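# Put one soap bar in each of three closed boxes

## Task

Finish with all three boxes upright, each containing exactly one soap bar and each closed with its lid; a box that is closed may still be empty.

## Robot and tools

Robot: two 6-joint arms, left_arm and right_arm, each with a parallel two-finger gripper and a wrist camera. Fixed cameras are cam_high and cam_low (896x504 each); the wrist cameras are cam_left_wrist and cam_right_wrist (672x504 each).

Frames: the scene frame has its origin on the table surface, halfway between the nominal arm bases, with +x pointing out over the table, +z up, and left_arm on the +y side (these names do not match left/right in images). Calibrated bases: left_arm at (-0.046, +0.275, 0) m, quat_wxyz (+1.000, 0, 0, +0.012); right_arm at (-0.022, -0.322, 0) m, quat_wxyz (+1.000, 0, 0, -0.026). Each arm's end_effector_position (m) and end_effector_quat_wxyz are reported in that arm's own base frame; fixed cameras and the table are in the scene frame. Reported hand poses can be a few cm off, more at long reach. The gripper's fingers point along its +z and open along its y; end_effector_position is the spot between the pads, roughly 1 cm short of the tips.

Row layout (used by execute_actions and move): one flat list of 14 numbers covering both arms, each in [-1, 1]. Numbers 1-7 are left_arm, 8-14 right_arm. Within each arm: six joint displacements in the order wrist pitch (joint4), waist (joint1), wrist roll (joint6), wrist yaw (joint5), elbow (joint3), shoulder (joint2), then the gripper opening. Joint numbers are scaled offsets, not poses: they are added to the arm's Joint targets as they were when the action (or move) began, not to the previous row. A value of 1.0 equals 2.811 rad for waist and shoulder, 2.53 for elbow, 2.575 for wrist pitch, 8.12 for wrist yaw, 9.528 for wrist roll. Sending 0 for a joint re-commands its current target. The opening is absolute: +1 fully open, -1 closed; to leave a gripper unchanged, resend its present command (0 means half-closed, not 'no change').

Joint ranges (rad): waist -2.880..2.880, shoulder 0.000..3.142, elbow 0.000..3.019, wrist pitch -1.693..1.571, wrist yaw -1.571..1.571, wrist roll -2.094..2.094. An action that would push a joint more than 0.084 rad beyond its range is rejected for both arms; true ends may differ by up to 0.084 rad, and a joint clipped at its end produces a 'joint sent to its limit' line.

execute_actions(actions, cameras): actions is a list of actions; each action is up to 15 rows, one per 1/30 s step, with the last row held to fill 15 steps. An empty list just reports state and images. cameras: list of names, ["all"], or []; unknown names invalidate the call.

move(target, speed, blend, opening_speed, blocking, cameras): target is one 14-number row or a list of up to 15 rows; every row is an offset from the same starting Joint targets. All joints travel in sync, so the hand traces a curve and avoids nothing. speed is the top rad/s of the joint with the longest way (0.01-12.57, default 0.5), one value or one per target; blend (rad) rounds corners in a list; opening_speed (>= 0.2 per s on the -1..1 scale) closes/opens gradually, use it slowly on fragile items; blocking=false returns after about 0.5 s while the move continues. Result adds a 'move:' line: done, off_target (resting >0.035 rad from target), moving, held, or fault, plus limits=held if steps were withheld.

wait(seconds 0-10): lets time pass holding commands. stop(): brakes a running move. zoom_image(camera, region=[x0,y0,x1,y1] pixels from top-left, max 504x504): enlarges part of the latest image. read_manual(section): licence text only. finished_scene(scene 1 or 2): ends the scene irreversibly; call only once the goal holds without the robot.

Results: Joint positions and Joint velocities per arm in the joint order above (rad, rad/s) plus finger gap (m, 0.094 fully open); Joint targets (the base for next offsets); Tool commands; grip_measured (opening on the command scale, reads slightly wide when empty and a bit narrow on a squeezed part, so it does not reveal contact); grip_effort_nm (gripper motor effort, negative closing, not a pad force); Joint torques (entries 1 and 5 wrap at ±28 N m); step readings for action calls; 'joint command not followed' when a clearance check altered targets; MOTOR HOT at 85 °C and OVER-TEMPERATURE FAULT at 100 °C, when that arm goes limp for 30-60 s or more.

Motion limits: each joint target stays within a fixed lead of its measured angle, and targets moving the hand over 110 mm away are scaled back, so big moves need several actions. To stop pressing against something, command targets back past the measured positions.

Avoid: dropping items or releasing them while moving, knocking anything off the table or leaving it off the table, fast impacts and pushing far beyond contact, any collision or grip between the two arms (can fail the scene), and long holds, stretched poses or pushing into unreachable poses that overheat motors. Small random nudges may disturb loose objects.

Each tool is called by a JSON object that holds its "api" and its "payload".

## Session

{"api": "execute_actions", "payload": {"actions": []}}

Scene clock: 0.00 s.
left_arm: end_effector_position=(+0.2820, +0.4381, +0.1433) grip_measured=+1.000 grip_effort_nm=n/a end_effector_quat_wxyz=(+0.152, -0.543, +0.653, +0.506) | right_arm: end_effector_position=(+0.3367, +0.3360, +0.3143) grip_measured=+1.000 grip_effort_nm=n/a end_effector_quat_wxyz=(+0.207, -0.617, +0.710, +0.270)
Joint names: [wrist pitch, waist, wrist roll, wrist yaw, elbow, shoulder]
Joint positions: left_arm=[-0.387 0.714 -0.356 -1.023 0.983 1.61 0.094] | right_arm=[-1.176 0.584 -0.726 -0.588 1.338 1.338 0.094]
Joint velocities: within noise
Joint torques (N m): no reading
Motor temperatures (°C): left_arm=[27 28 29 28 32 30 29] | right_arm=[30 32 28 30 42 33 30]
Heat: left arm: hottest elbow 32 °C; right arm: hottest elbow 42 °C.
Joint targets: left_arm=[-0.385 0.714 -0.356 -1.023 1.002 1.614] | right_arm=[-1.174 0.584 -0.726 -0.588 1.364 1.342]
Tool commands: left_gripper/opening=+1.0 right_gripper/opening=+1.0

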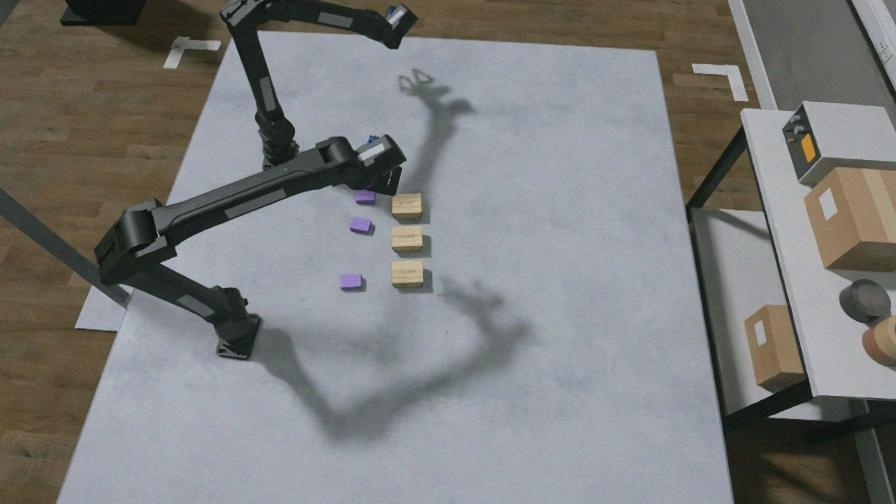

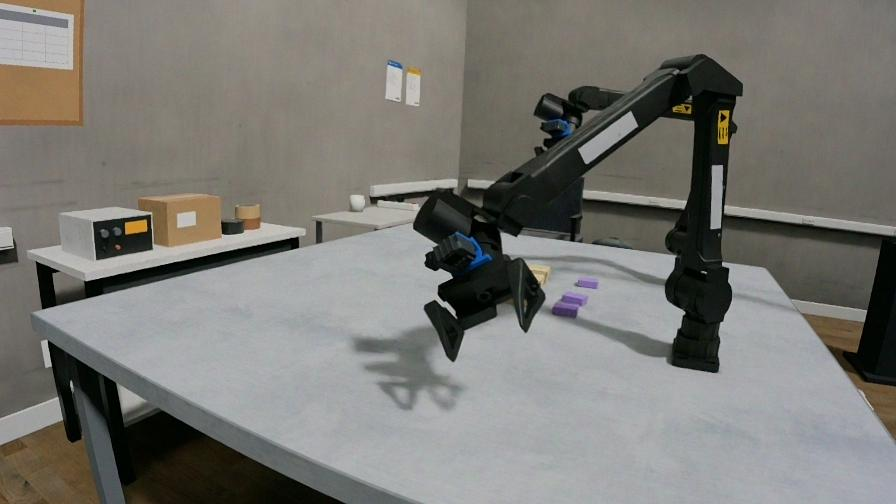

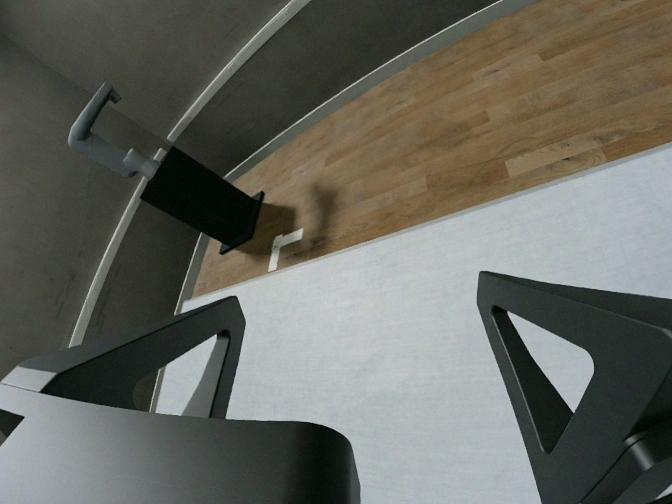

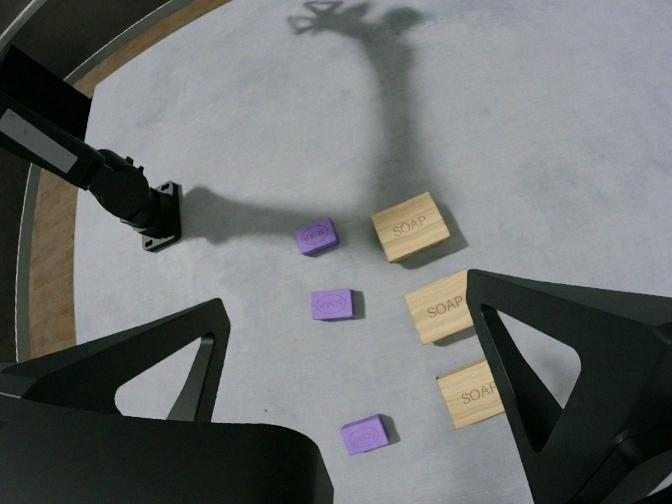

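{"api": "move", "payload": {"target": [-0.1165,0.0662,0,0.126,0.592,-0.1829,1,-0.1092,0.0451,0.1457,0.0724,0.119,0.1461,0.72], "speed": 0.8, "cameras": ["all"]}}

Scene clock: 29.07 s.
left_arm: end_effector_position=(+0.0950, +0.1169, +1.0404) grip_measured=+1.000 grip_effort_nm=-0.012 end_effector_quat_wxyz=(+0.882, -0.237, +0.328, +0.241) | right_arm: end_effector_position=(+0.4024, +0.3418, +0.1997) grip_measured=+0.722 grip_effort_nm=-0.144 end_effector_quat_wxyz=(-0.001, -0.028, +1.000, +0.000)
Joint names: [wrist pitch, waist, wrist roll, wrist yaw, elbow, shoulder]
Joint positions: left_arm=[-0.674 0.888 -0.356 -0.003 2.504 1.092 0.094] | right_arm=[-1.447 0.704 0.649 -0.002 1.606 1.732 0.081]
Joint torques (N m): left_arm=[1.46 -0.62 -0.04 0.1 2.36 2.49] | right_arm=[0.09 0.56 0.14 -0.03 14.61 -14.68]
Motor temperatures (°C): left_arm=[27 28 29 28 37 32 29] | right_arm=[30 32 28 30 49 33 30]
Heat: left arm: hottest elbow 37 °C; right arm: hottest elbow 49 °C.
Joint targets: left_arm=[-0.685 0.900 -0.356 0.000 2.500 1.099] | right_arm=[-1.455 0.710 0.662 0.000 1.665 1.752]
move: off_target (right_arm); right_arm: the elbow is farthest, 0.059 rad from its target

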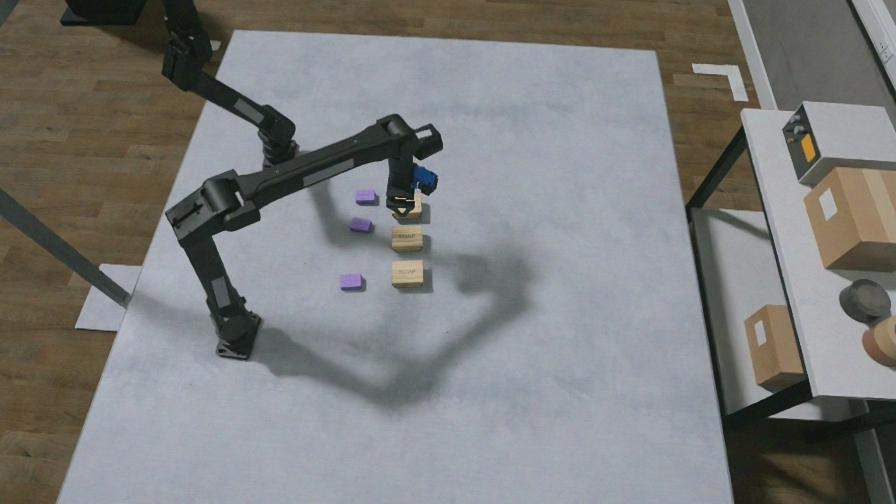

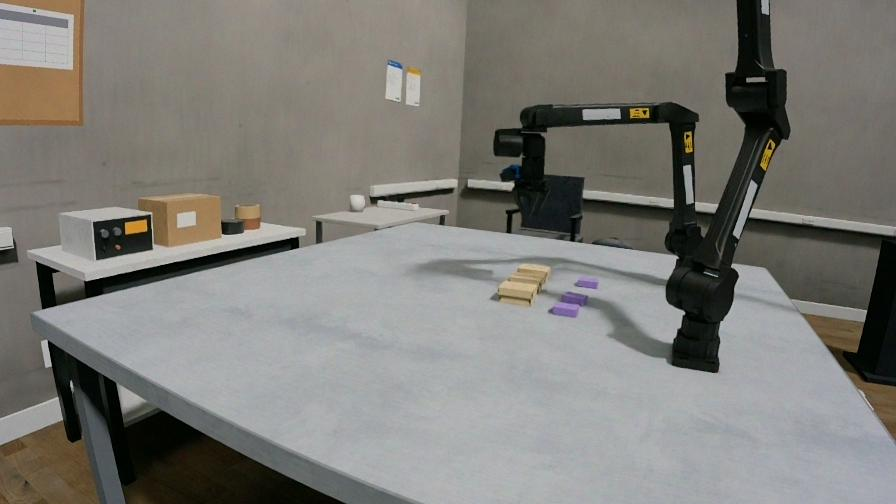

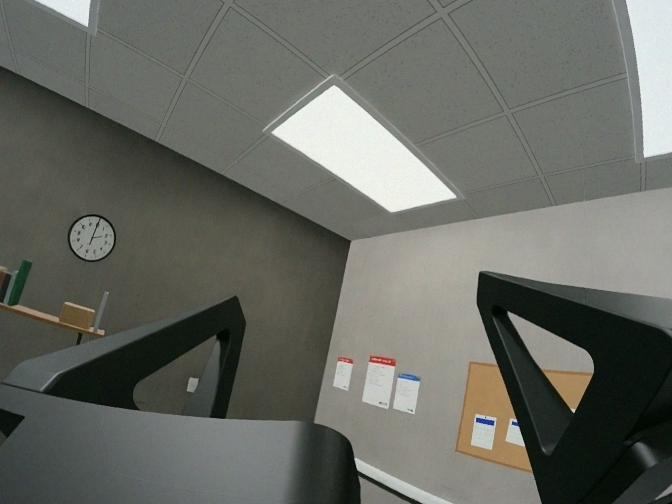

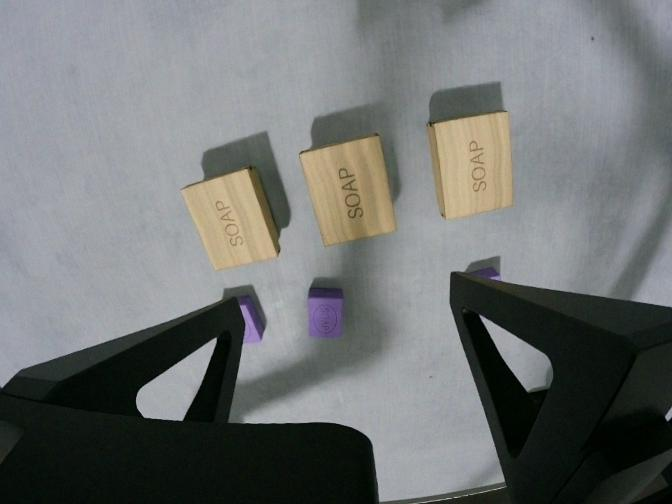

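{"api": "move", "payload": {"target": [0,0,0,0,0,0,1,0.1396,-0.0082,-0.0126,0,-0.1159,0.0423,0.72], "speed": 0.35, "cameras": ["cam_right_wrist"]}}

Scene clock: 48.20 s.
left_arm: end_effector_position=(+0.0950, +0.1169, +1.0404) grip_measured=+1.000 grip_effort_nm=-0.007 end_effector_quat_wxyz=(+0.882, -0.237, +0.328, +0.241) | right_arm: end_effector_position=(+0.4080, +0.3392, +0.0553) grip_measured=+0.722 grip_effort_nm=-0.134 end_effector_quat_wxyz=(-0.004, -0.069, +0.998, -0.001)
Joint names: [wrist pitch, waist, wrist roll, wrist yaw, elbow, shoulder]
Joint positions: left_arm=[-0.674 0.888 -0.356 -0.003 2.504 1.092 0.094] | right_arm=[-1.105 0.694 0.556 -0.002 1.38 1.853 0.081]
Joint torques (N m): left_arm=[1.47 -0.67 -0.05 0.1 2.36 2.26] | right_arm=[0.64 -0.56 -0.13 -0.03 7.98 -15.5]
Motor temperatures (°C): left_arm=[27 28 29 28 35 31 29] | right_arm=[30 32 28 30 55 34 30]
Heat: left arm: hottest elbow 35 °C; right arm: hottest elbow 55 °C.
Joint targets: left_arm=[-0.685 0.900 -0.356 0.000 2.500 1.099] | right_arm=[-1.096 0.687 0.542 0.000 1.371 1.871]
move: done
Images, in order (width x height): cam_right_wrist 672x504.

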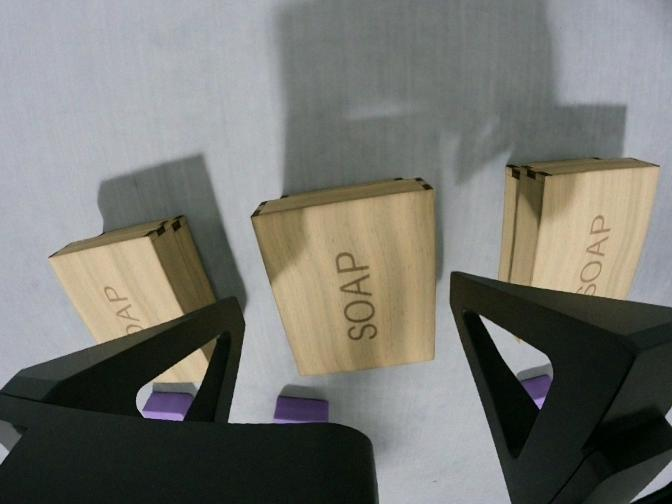

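{"api": "move", "payload": {"target": [[0,0,0,0,0,0,1,0,-0.0014,-0.0013,0,0,0,0.72],[0,0,0,0,0,0,1,0.0221,-0.0014,-0.0013,0,-0.0146,0.0067,0.72],[0,0,0,0,0,0,1,0.0221,-0.0014,-0.0013,0,-0.0146,0.0067,0.22]], "speed": 0.15, "opening_speed": 0.4, "cameras": ["cam_right_wrist","cam_low"]}}

{"api": "zoom_image", "payload": {"camera": "cam_right_wrist", "region": [240, 170, 440, 310]}}

{"api": "zoom_image", "payload": {"camera": "cam_low", "region": [490, 250, 570, 310]}}

Scene clock: 77.17 s.
left_arm: end_effector_position=(+0.0949, +0.1169, +1.0404) grip_measured=+1.000 grip_effort_nm=-0.017 end_effector_quat_wxyz=(+0.882, -0.237, +0.328, +0.241) | right_arm: end_effector_position=(+0.4079, +0.3359, +0.0363) grip_measured=+0.342 grip_effort_nm=-1.038 end_effector_quat_wxyz=(+0.000, -0.073, +0.997, +0.000)
Joint names: [wrist pitch, waist, wrist roll, wrist yaw, elbow, shoulder]
Joint positions: left_arm=[-0.674 0.889 -0.356 -0.003 2.504 1.092 0.094] | right_arm=[-1.048 0.69 0.543 -0.001 1.344 1.867 0.063]
Joint torques (N m): left_arm=[1.47 -0.67 -0.04 0.1 2.36 2.32] | right_arm=[0.7 -0.56 -0.11 -0.08 7.62 -15.27]
Motor temperatures (°C): left_arm=[27 28 29 28 34 30 29] | right_arm=[30 32 28 30 50 35 30]
Heat: left arm: hottest elbow 34 °C; right arm: hottest elbow 50 °C.
Joint targets: left_arm=[-0.685 0.900 -0.356 0.000 2.500 1.099] | right_arm=[-1.039 0.683 0.530 0.000 1.335 1.890]
move: done
Images, in order (width x height): cam_low 896x504, cam_right_wrist 672x504.

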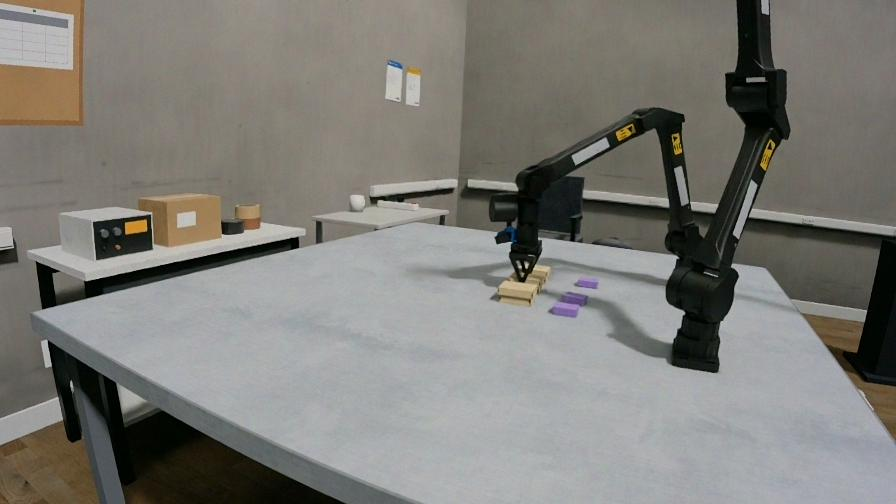

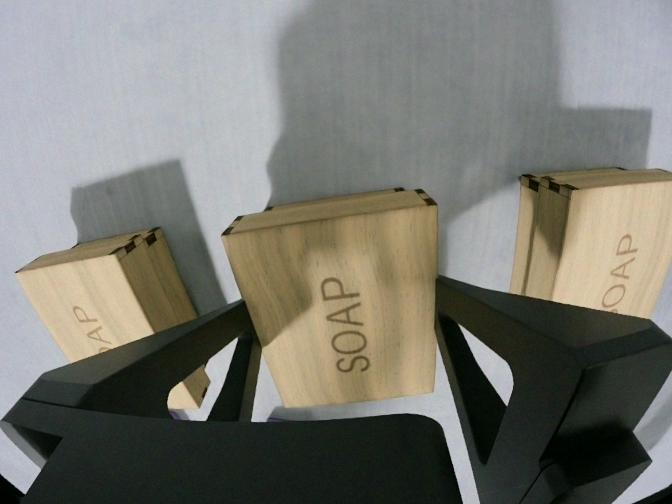

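Scaled by 2.520 from the camera's 672x504 image, which has a finer 960x720 frame.

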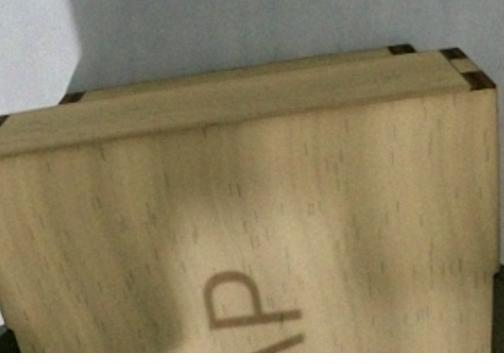

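Scaled by 6.300 from the camera's 896x504 image, which has a finer 1280x720 frame.

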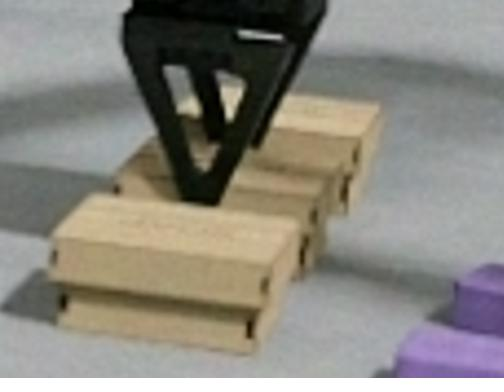

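{"api": "move", "payload": {"target": [[0,0,0,0,0,0,1,-0.005,0,0,0,0.0213,-0.0092,0.2],[0,0,0,0,0,0,1,-0.0237,0,0,0,0.033,-0.0185,0.2],[0,0,0,0,0,0,1,-0.0514,0,0,0,0.048,-0.0302,0.2]], "speed": 0.12, "cameras": ["cam_right_wrist","cam_high"]}}

{"api": "zoom_image", "payload": {"camera": "cam_right_wrist", "region": [240, 130, 440, 270]}}

{"api": "zoom_image", "payload": {"camera": "cam_high", "region": [380, 205, 440, 265]}}

Scene clock: 102.10 s.
left_arm: end_effector_position=(+0.0949, +0.1169, +1.0404) grip_measured=+1.000 grip_effort_nm=-0.017 end_effector_quat_wxyz=(+0.882, -0.237, +0.328, +0.241) | right_arm: end_effector_position=(+0.4070, +0.3352, +0.0795) grip_measured=+0.339 grip_effort_nm=-1.077 end_effector_quat_wxyz=(-0.005, -0.073, +0.997, -0.003)
Joint names: [wrist pitch, waist, wrist roll, wrist yaw, elbow, shoulder]
Joint positions: left_arm=[-0.674 0.889 -0.356 -0.003 2.504 1.092 0.094] | right_arm=[-1.163 0.69 0.543 -0.001 1.401 1.82 0.063]
Joint torques (N m): left_arm=[1.47 -0.67 -0.05 0.1 2.36 2.37] | right_arm=[0.08 -0.56 -0.11 -0.08 13.48 -17.9]
Heat: left arm: hottest elbow 33 °C; right arm: hottest elbow 48 °C.
Joint targets: left_arm=[-0.685 0.900 -0.356 0.000 2.500 1.099] | right_arm=[-1.171 0.683 0.530 0.000 1.456 1.805]
move: off_target (right_arm); right_arm: the elbow is farthest, 0.055 rad from its target
Images, in order (width x height): cam_high 896x504, cam_right_wrist 672x504.

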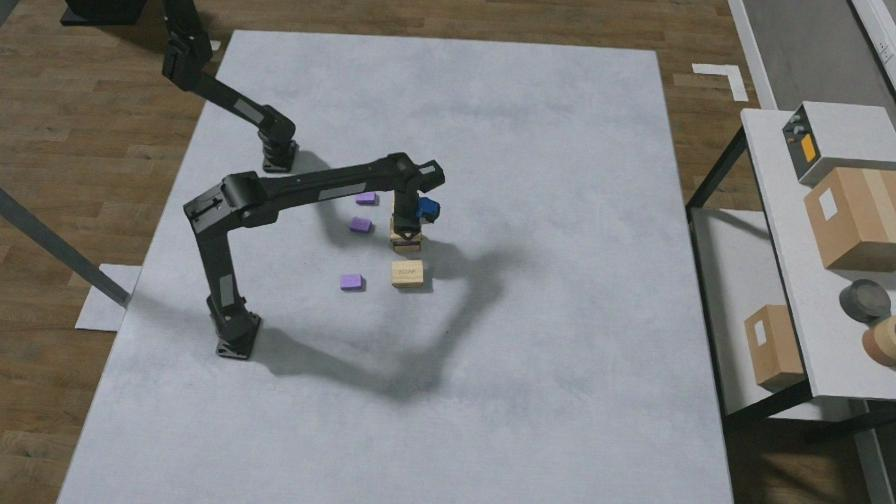

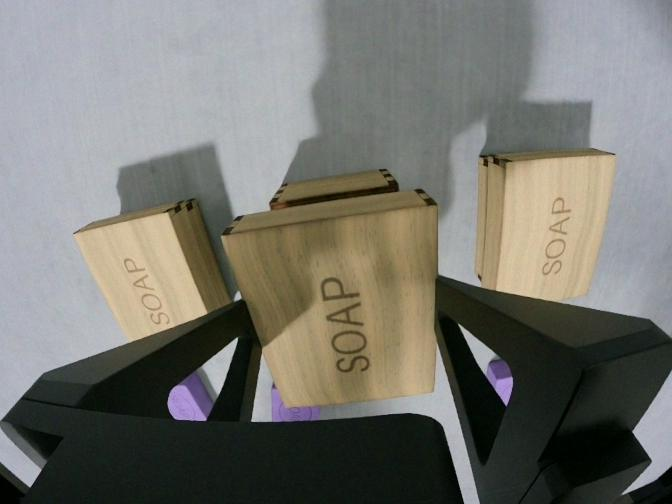

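Scaled by 2.520 from the camera's 672x504 image, which has a finer 960x720 frame.

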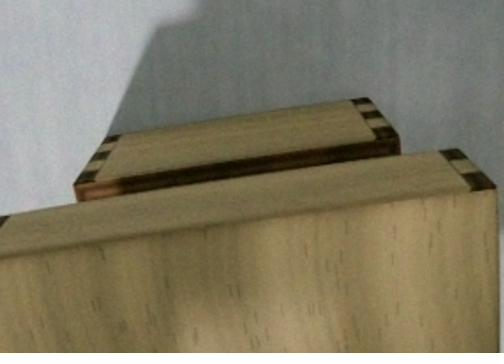

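Scaled by 8.400 from the camera's 896x504 image, which has a finer 1280x720 frame.

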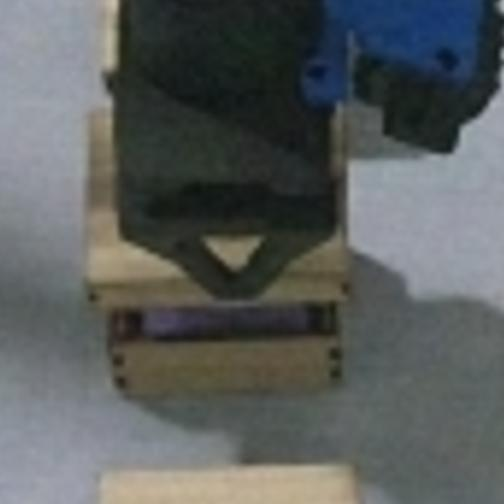

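{"api": "move", "payload": {"target": [[0,0,0,0,0,0,1,0.005,0,0,0,-0.0249,0.0096,0.2],[0,0,0,0,0,0,1,0.0347,0,0,0,-0.0411,0.0214,0.2]], "speed": 0.12, "cameras": ["cam_right_wrist","cam_low"]}}

{"api": "zoom_image", "payload": {"camera": "cam_right_wrist", "region": [240, 150, 440, 290]}}

{"api": "zoom_image", "payload": {"camera": "cam_low", "region": [490, 250, 570, 310]}}

Scene clock: 127.93 s.
left_arm: end_effector_position=(+0.0949, +0.1169, +1.0404) grip_measured=+1.000 grip_effort_nm=-0.012 end_effector_quat_wxyz=(+0.882, -0.237, +0.328, +0.241) | right_arm: end_effector_position=(+0.4068, +0.3350, +0.0537) grip_measured=+0.339 grip_effort_nm=-1.072 end_effector_quat_wxyz=(-0.001, -0.073, +0.997, -0.001)
Joint names: [wrist pitch, waist, wrist roll, wrist yaw, elbow, shoulder]
Joint positions: left_arm=[-0.674 0.889 -0.356 -0.003 2.504 1.092 0.094] | right_arm=[-1.091 0.69 0.543 -0.001 1.361 1.844 0.063]
Joint torques (N m): left_arm=[1.47 -0.67 -0.05 0.1 2.39 2.26] | right_arm=[0.68 -0.56 -0.11 -0.08 7.87 -15.21]
Heat: left arm: hottest elbow 33 °C; right arm: hottest elbow 50 °C.
Joint targets: left_arm=[-0.685 0.900 -0.356 0.000 2.500 1.099] | right_arm=[-1.082 0.683 0.530 0.000 1.352 1.865]
move: done
Images, in order (width x height): cam_low 896x504, cam_right_wrist 672x504.

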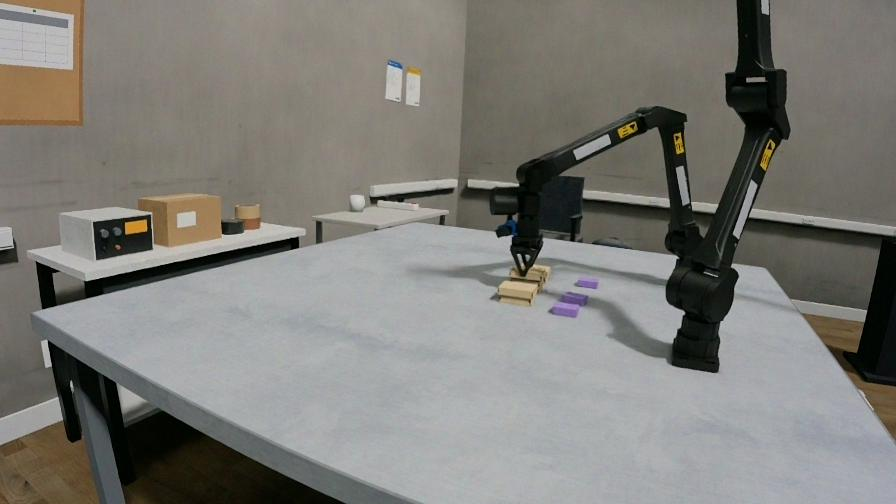

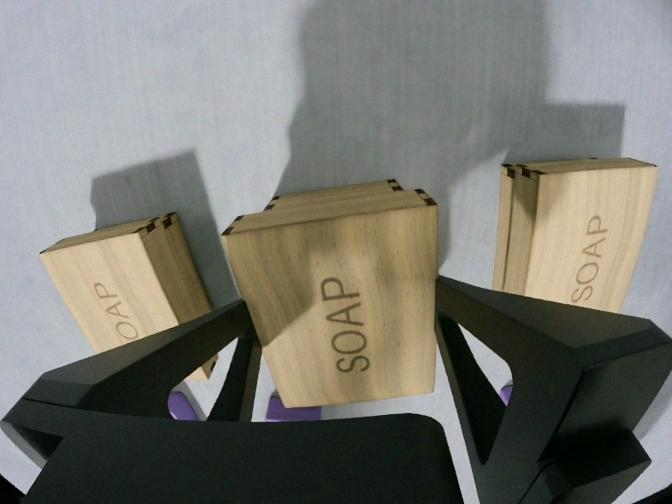

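Scaled by 2.520 from the camera's 672x504 image, which has a finer 960x720 frame.

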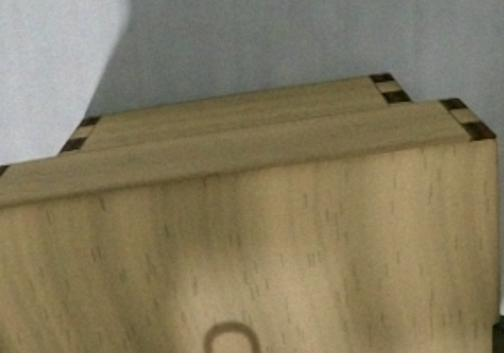

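Scaled by 6.300 from the camera's 896x504 image, which has a finer 1280x720 frame.

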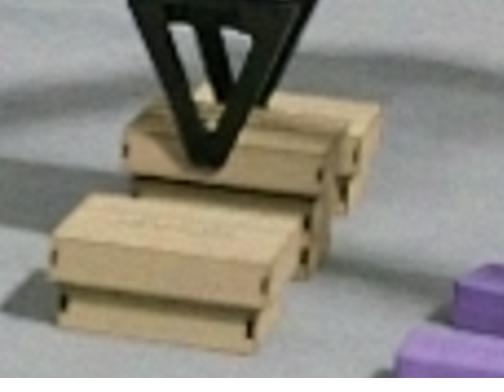

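{"api": "move", "payload": {"target": [0,0,0,0,0,0,1,0.008,0,0,0,-0.0031,0.0035,0.2], "speed": 0.06, "cameras": ["cam_right_wrist","cam_low"]}}

{"api": "zoom_image", "payload": {"camera": "cam_right_wrist", "region": [240, 150, 440, 290]}}

{"api": "zoom_image", "payload": {"camera": "cam_low", "region": [490, 250, 570, 310]}}

Scene clock: 149.20 s.
left_arm: end_effector_position=(+0.0949, +0.1169, +1.0404) grip_measured=+1.000 grip_effort_nm=-0.017 end_effector_quat_wxyz=(+0.882, -0.237, +0.328, +0.241) | right_arm: end_effector_position=(+0.4088, +0.3367, +0.0514) grip_measured=+0.339 grip_effort_nm=-1.082 end_effector_quat_wxyz=(+0.003, -0.073, +0.997, +0.003)
Joint names: [wrist pitch, waist, wrist roll, wrist yaw, elbow, shoulder]
Joint positions: left_arm=[-0.674 0.889 -0.356 -0.003 2.504 1.092 0.094] | right_arm=[-1.073 0.69 0.543 -0.001 1.358 1.846 0.063]
Joint torques (N m): left_arm=[1.47 -0.67 -0.04 0.1 2.37 2.32] | right_arm=[0.83 -0.56 -0.11 -0.09 7.51 -14.56]
Heat: left arm: hottest elbow 32 °C; right arm: hottest elbow 49 °C.
Joint targets: left_arm=[-0.685 0.900 -0.356 0.000 2.500 1.099] | right_arm=[-1.061 0.683 0.530 0.000 1.344 1.875]
move: done
Images, in order (width x height): cam_low 896x504, cam_right_wrist 672x504.

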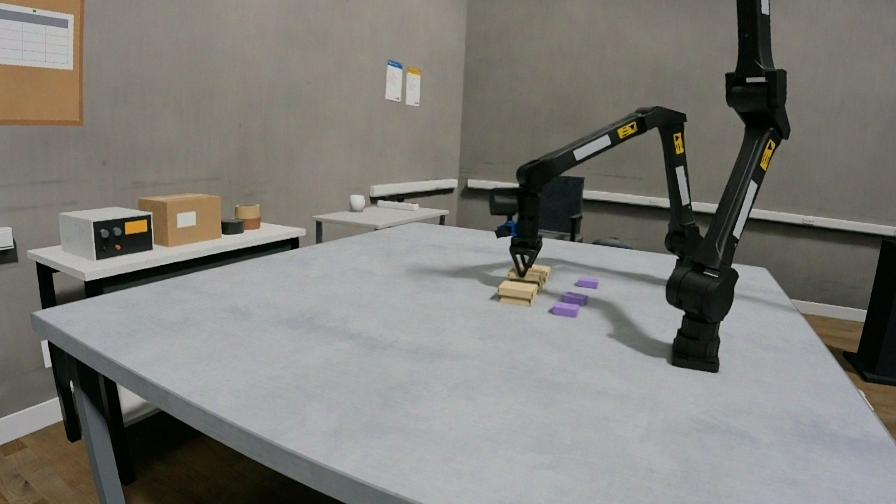

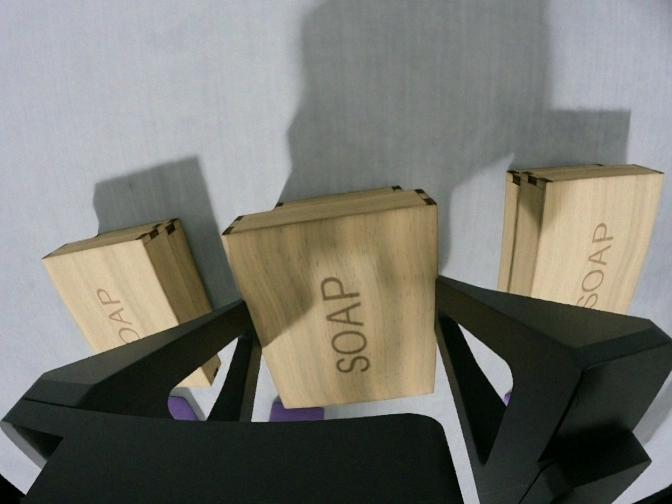

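Scaled by 2.520 from the camera's 672x504 image, which has a finer 960x720 frame.

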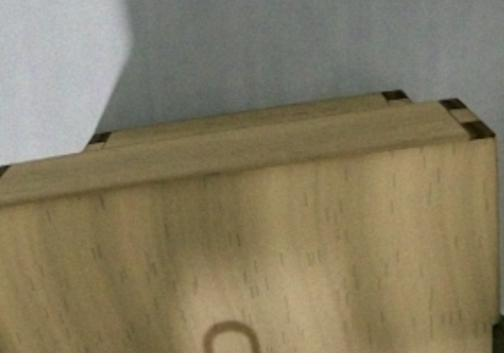

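Scaled by 6.300 from the camera's 896x504 image, which has a finer 1280x720 frame.

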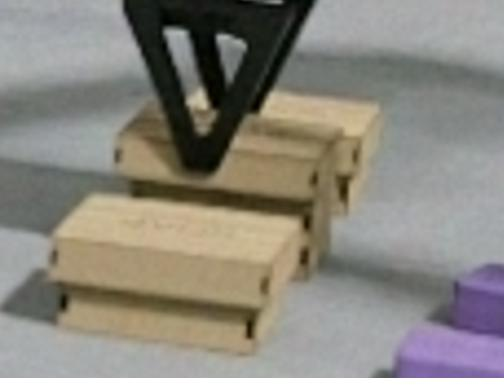

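{"api": "move", "payload": {"target": [[0,0,0,0,0,0,1,-0.0062,0,0,0,0.0221,-0.0096,0.2],[0,0,0,0,0,0,1,-0.0226,0,0,0,0.034,-0.0194,0.2]], "speed": 0.12, "cameras": ["cam_right_wrist"]}}

{"api": "zoom_image", "payload": {"camera": "cam_right_wrist", "region": [240, 150, 440, 290]}}

Scene clock: 171.37 s.
left_arm: end_effector_position=(+0.0949, +0.1169, +1.0404) grip_measured=+1.000 grip_effort_nm=-0.012 end_effector_quat_wxyz=(+0.882, -0.237, +0.328, +0.241) | right_arm: end_effector_position=(+0.4084, +0.3364, +0.0635) grip_measured=+0.339 grip_effort_nm=-1.082 end_effector_quat_wxyz=(+0.000, -0.073, +0.997, +0.001)
Joint names: [wrist pitch, waist, wrist roll, wrist yaw, elbow, shoulder]
Joint positions: left_arm=[-0.674 0.889 -0.356 -0.003 2.504 1.092 0.094] | right_arm=[-1.112 0.69 0.543 -0.001 1.377 1.835 0.063]
Joint torques (N m): left_arm=[1.47 -0.67 -0.04 0.1 2.36 2.32] | right_arm=[0.01 -0.56 -0.11 -0.09 13.24 -18.02]
Heat: left arm: hottest elbow 32 °C; right arm: hottest elbow 49 °C.
Joint targets: left_arm=[-0.685 0.900 -0.356 0.000 2.500 1.099] | right_arm=[-1.120 0.683 0.530 0.000 1.430 1.821]
move: off_target (right_arm); right_arm: the elbow is farthest, 0.053 rad from its target
Images, in order (width x height): cam_right_wrist 672x504.

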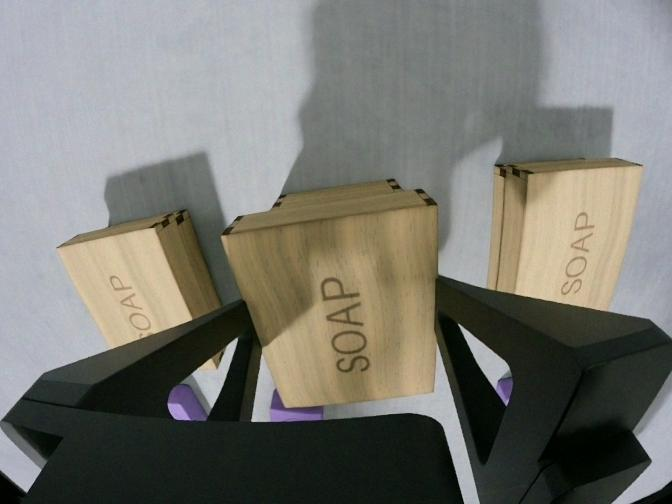

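Scaled by 2.520 from the camera's 672x504 image, which has a finer 960x720 frame.

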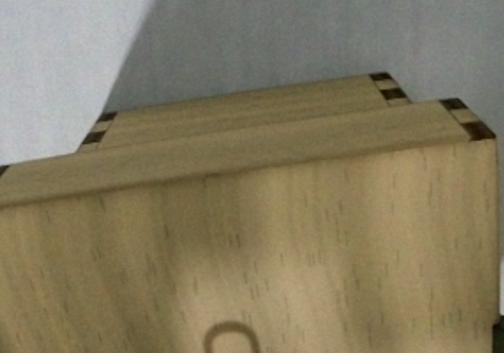

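{"api": "move", "payload": {"target": [[0,0,0,0,0,0,1,-0.0151,0,0,0,0.0071,-0.0046,0.2],[0,0,0,0,0,0,1,-0.0101,0,0,0,-0.0174,0.0039,0.2],[0,0,0,0,0,0,1,0.0118,0,0,0,-0.0291,0.0139,0.2],[0,0,0,0,0,0,1,0.0313,0,0,0,-0.039,0.0231,0.2]], "speed": [0.12,0.12,0.08,0.08], "cameras": ["cam_right_wrist","cam_low"]}}

{"api": "zoom_image", "payload": {"camera": "cam_right_wrist", "region": [240, 150, 440, 290]}}

{"api": "zoom_image", "payload": {"camera": "cam_low", "region": [490, 250, 570, 310]}}

Scene clock: 202.67 s.
left_arm: end_effector_position=(+0.0949, +0.1169, +1.0404) grip_measured=+1.000 grip_effort_nm=-0.012 end_effector_quat_wxyz=(+0.882, -0.237, +0.328, +0.241) | right_arm: end_effector_position=(+0.4097, +0.3372, +0.0507) grip_measured=+0.339 grip_effort_nm=-1.072 end_effector_quat_wxyz=(+0.006, -0.073, +0.997, +0.004)
Joint names: [wrist pitch, waist, wrist roll, wrist yaw, elbow, shoulder]
Joint positions: left_arm=[-0.674 0.889 -0.356 -0.003 2.504 1.092 0.094] | right_arm=[-1.065 0.69 0.543 0 1.355 1.846 0.063]
Joint torques (N m): left_arm=[1.46 -0.73 -0.05 0.1 2.36 2.32] | right_arm=[1.32 -0.56 -0.11 -0.14 6.65 -13.68]
Heat: left arm: hottest elbow 32 °C; right arm: hottest elbow 54 °C.
Joint targets: left_arm=[-0.685 0.900 -0.356 0.000 2.500 1.099] | right_arm=[-1.039 0.683 0.530 0.000 1.332 1.885]
move: off_target (right_arm); right_arm: the shoulder is farthest, 0.040 rad from its target
Images, in order (width x height): cam_low 896x504, cam_right_wrist 672x504.

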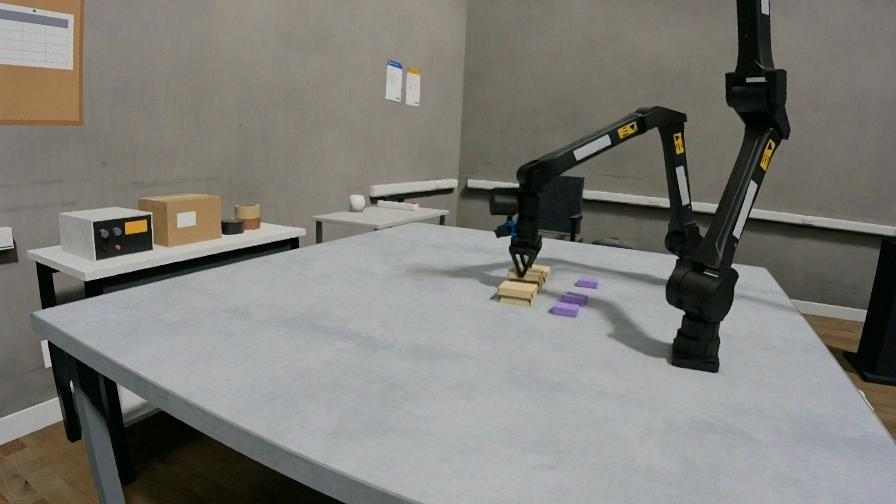

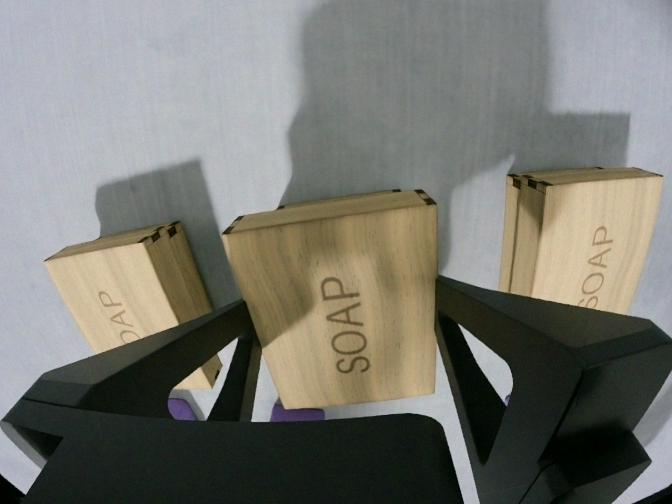

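Scaled by 2.520 from the camera's 672x504 image, which has a finer 960x720 frame.

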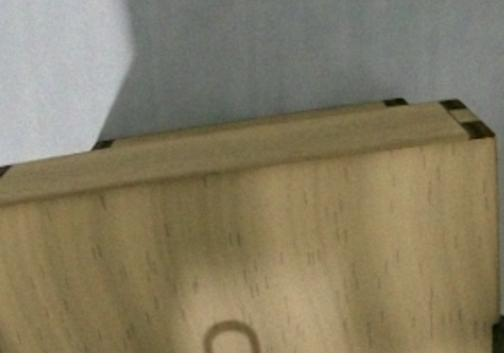

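Scaled by 6.300 from the camera's 896x504 image, which has a finer 1280x720 frame.

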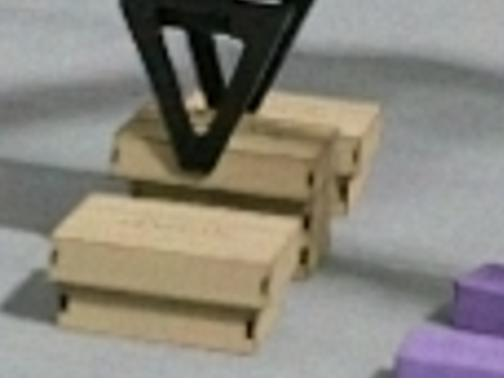

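{"api": "move", "payload": {"target": [[0,0,0,0,0,0,1,-0.0117,0,0,0,0.0257,-0.0132,0.2],[0,0,0,0,0,0,1,-0.0311,0,0,0,0.0395,-0.0238,0.2]], "speed": 0.12, "cameras": ["cam_right_wrist","cam_low"]}}

{"api": "zoom_image", "payload": {"camera": "cam_right_wrist", "region": [240, 150, 440, 290]}}

{"api": "zoom_image", "payload": {"camera": "cam_low", "region": [490, 250, 570, 310]}}

Scene clock: 223.87 s.
left_arm: end_effector_position=(+0.0949, +0.1169, +1.0404) grip_measured=+1.000 grip_effort_nm=-0.007 end_effector_quat_wxyz=(+0.882, -0.237, +0.328, +0.241) | right_arm: end_effector_position=(+0.4091, +0.3367, +0.0650) grip_measured=+0.339 grip_effort_nm=-1.082 end_effector_quat_wxyz=(+0.002, -0.073, +0.997, +0.001)
Joint names: [wrist pitch, waist, wrist roll, wrist yaw, elbow, shoulder]
Joint positions: left_arm=[-0.674 0.889 -0.356 -0.003 2.504 1.092 0.094] | right_arm=[-1.111 0.69 0.543 0 1.378 1.833 0.063]
Joint torques (N m): left_arm=[1.46 -0.62 -0.04 0.1 2.37 2.26] | right_arm=[0.08 -0.62 -0.11 -0.14 13.26 -18.43]
Heat: left arm: hottest elbow 32 °C; right arm: hottest elbow 50 °C.
Joint targets: left_arm=[-0.685 0.900 -0.356 0.000 2.500 1.099] | right_arm=[-1.119 0.683 0.530 0.000 1.431 1.818]
move: off_target (right_arm); right_arm: the elbow is farthest, 0.054 rad from its target
Images, in order (width x height): cam_low 896x504, cam_right_wrist 672x504.

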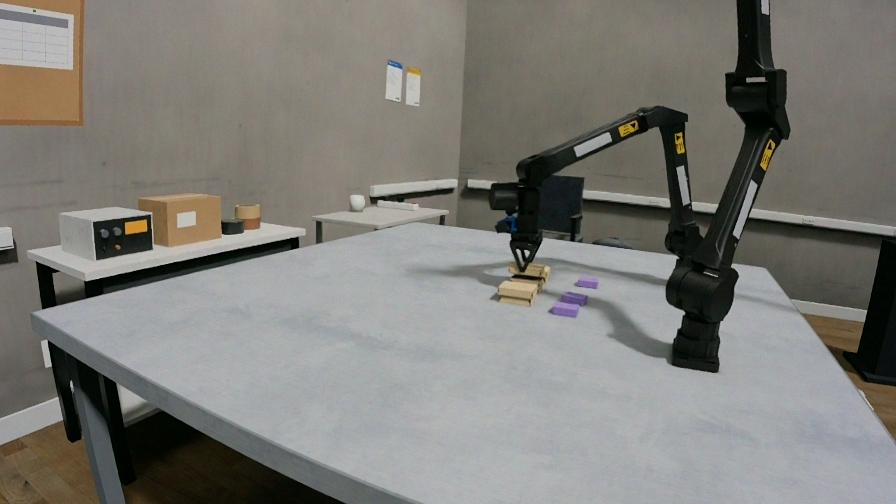

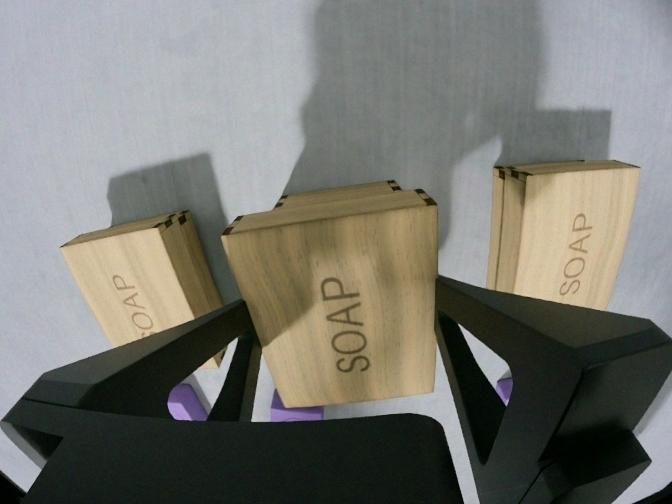

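Scaled by 2.520 from the camera's 672x504 image, which has a finer 960x720 frame.

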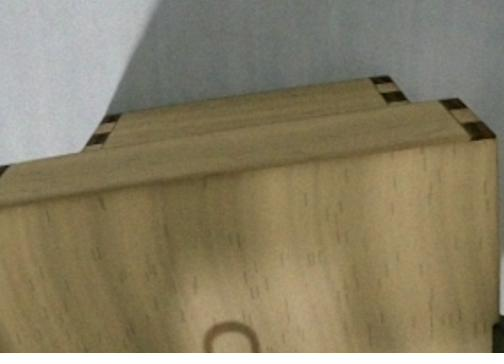

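Scaled by 6.300 from the camera's 896x504 image, which has a finer 1280x720 frame.

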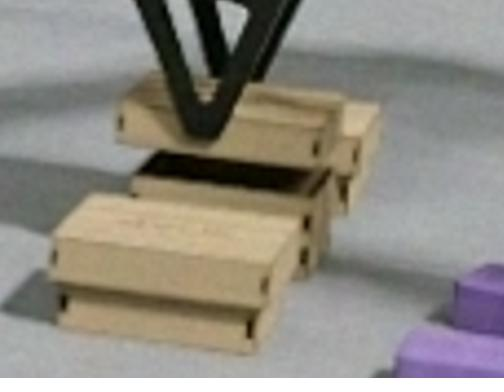

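{"api": "move", "payload": {"target": [[0,0,0,0,0,0,1,-0.0151,0.006,0.0039,0,0.0059,-0.0043,0.2],[0,0,0,0,0,0,1,-0.0101,0.006,0.0039,0,-0.0186,0.0046,0.2],[0,0,0,0,0,0,1,0.0117,0.006,0.0039,0,-0.0303,0.0144,0.2],[0,0,0,0,0,0,1,0.0236,0.006,0.0039,0,-0.0362,0.02,0.2]], "speed": [0.12,0.12,0.08,0.08], "cameras": ["cam_right_wrist","cam_low"]}}

{"api": "zoom_image", "payload": {"camera": "cam_right_wrist", "region": [240, 150, 440, 290]}}

{"api": "zoom_image", "payload": {"camera": "cam_low", "region": [490, 250, 570, 310]}}

Scene clock: 260.80 s.
left_arm: end_effector_position=(+0.0949, +0.1169, +1.0404) grip_measured=+1.000 grip_effort_nm=-0.012 end_effector_quat_wxyz=(+0.882, -0.237, +0.328, +0.241) | right_arm: end_effector_position=(+0.4060, +0.3365, +0.0464) grip_measured=+0.339 grip_effort_nm=-1.077 end_effector_quat_wxyz=(+0.001, -0.070, +0.998, +0.001)
Joint names: [wrist pitch, waist, wrist roll, wrist yaw, elbow, shoulder]
Joint positions: left_arm=[-0.674 0.889 -0.356 -0.003 2.504 1.092 0.094] | right_arm=[-1.067 0.693 0.554 0 1.35 1.851 0.063]
Joint torques (N m): left_arm=[1.46 -0.67 -0.05 0.1 2.37 2.32] | right_arm=[0.81 0.67 0.13 -0.14 7.72 -15.09]
Heat: left arm: hottest elbow 31 °C; right arm: hottest elbow 52 °C.
Joint targets: left_arm=[-0.685 0.900 -0.356 0.000 2.500 1.099] | right_arm=[-1.058 0.700 0.567 0.000 1.340 1.875]
move: done
Images, in order (width x height): cam_low 896x504, cam_right_wrist 672x504.

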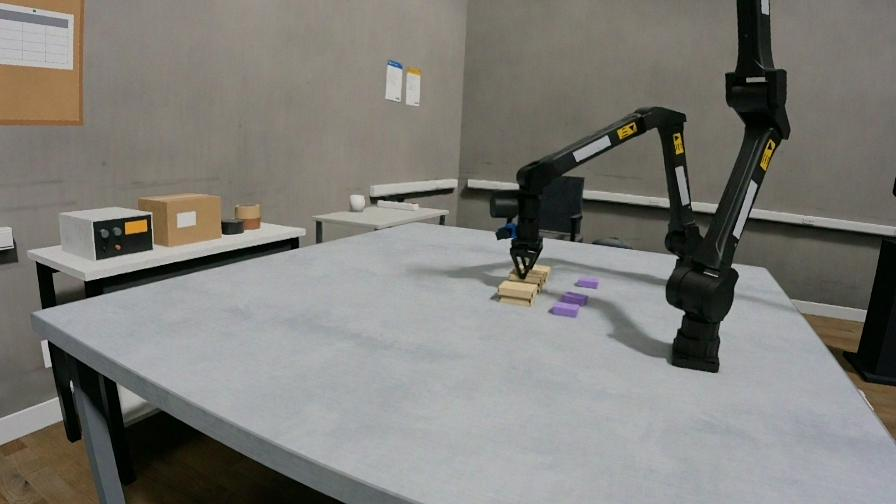

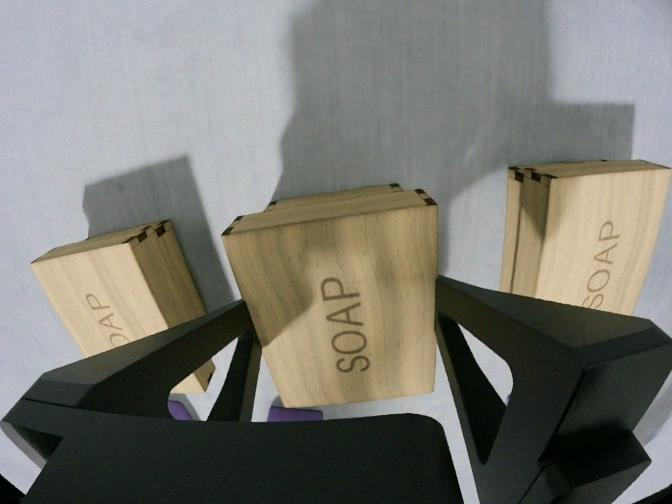

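Scaled by 2.520 from the camera's 672x504 image, which has a finer 960x720 frame.

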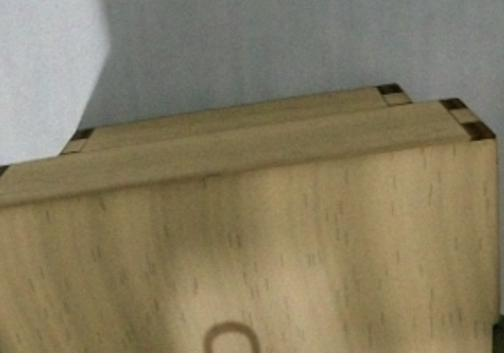

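Scaled by 6.300 from the camera's 896x504 image, which has a finer 1280x720 frame.

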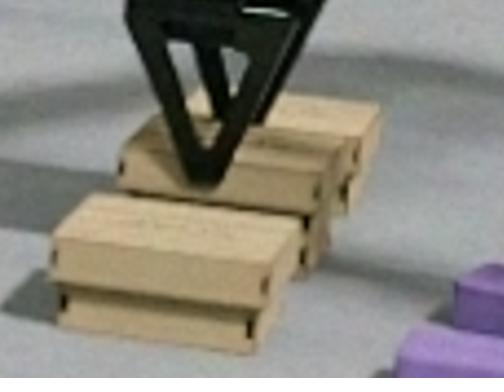

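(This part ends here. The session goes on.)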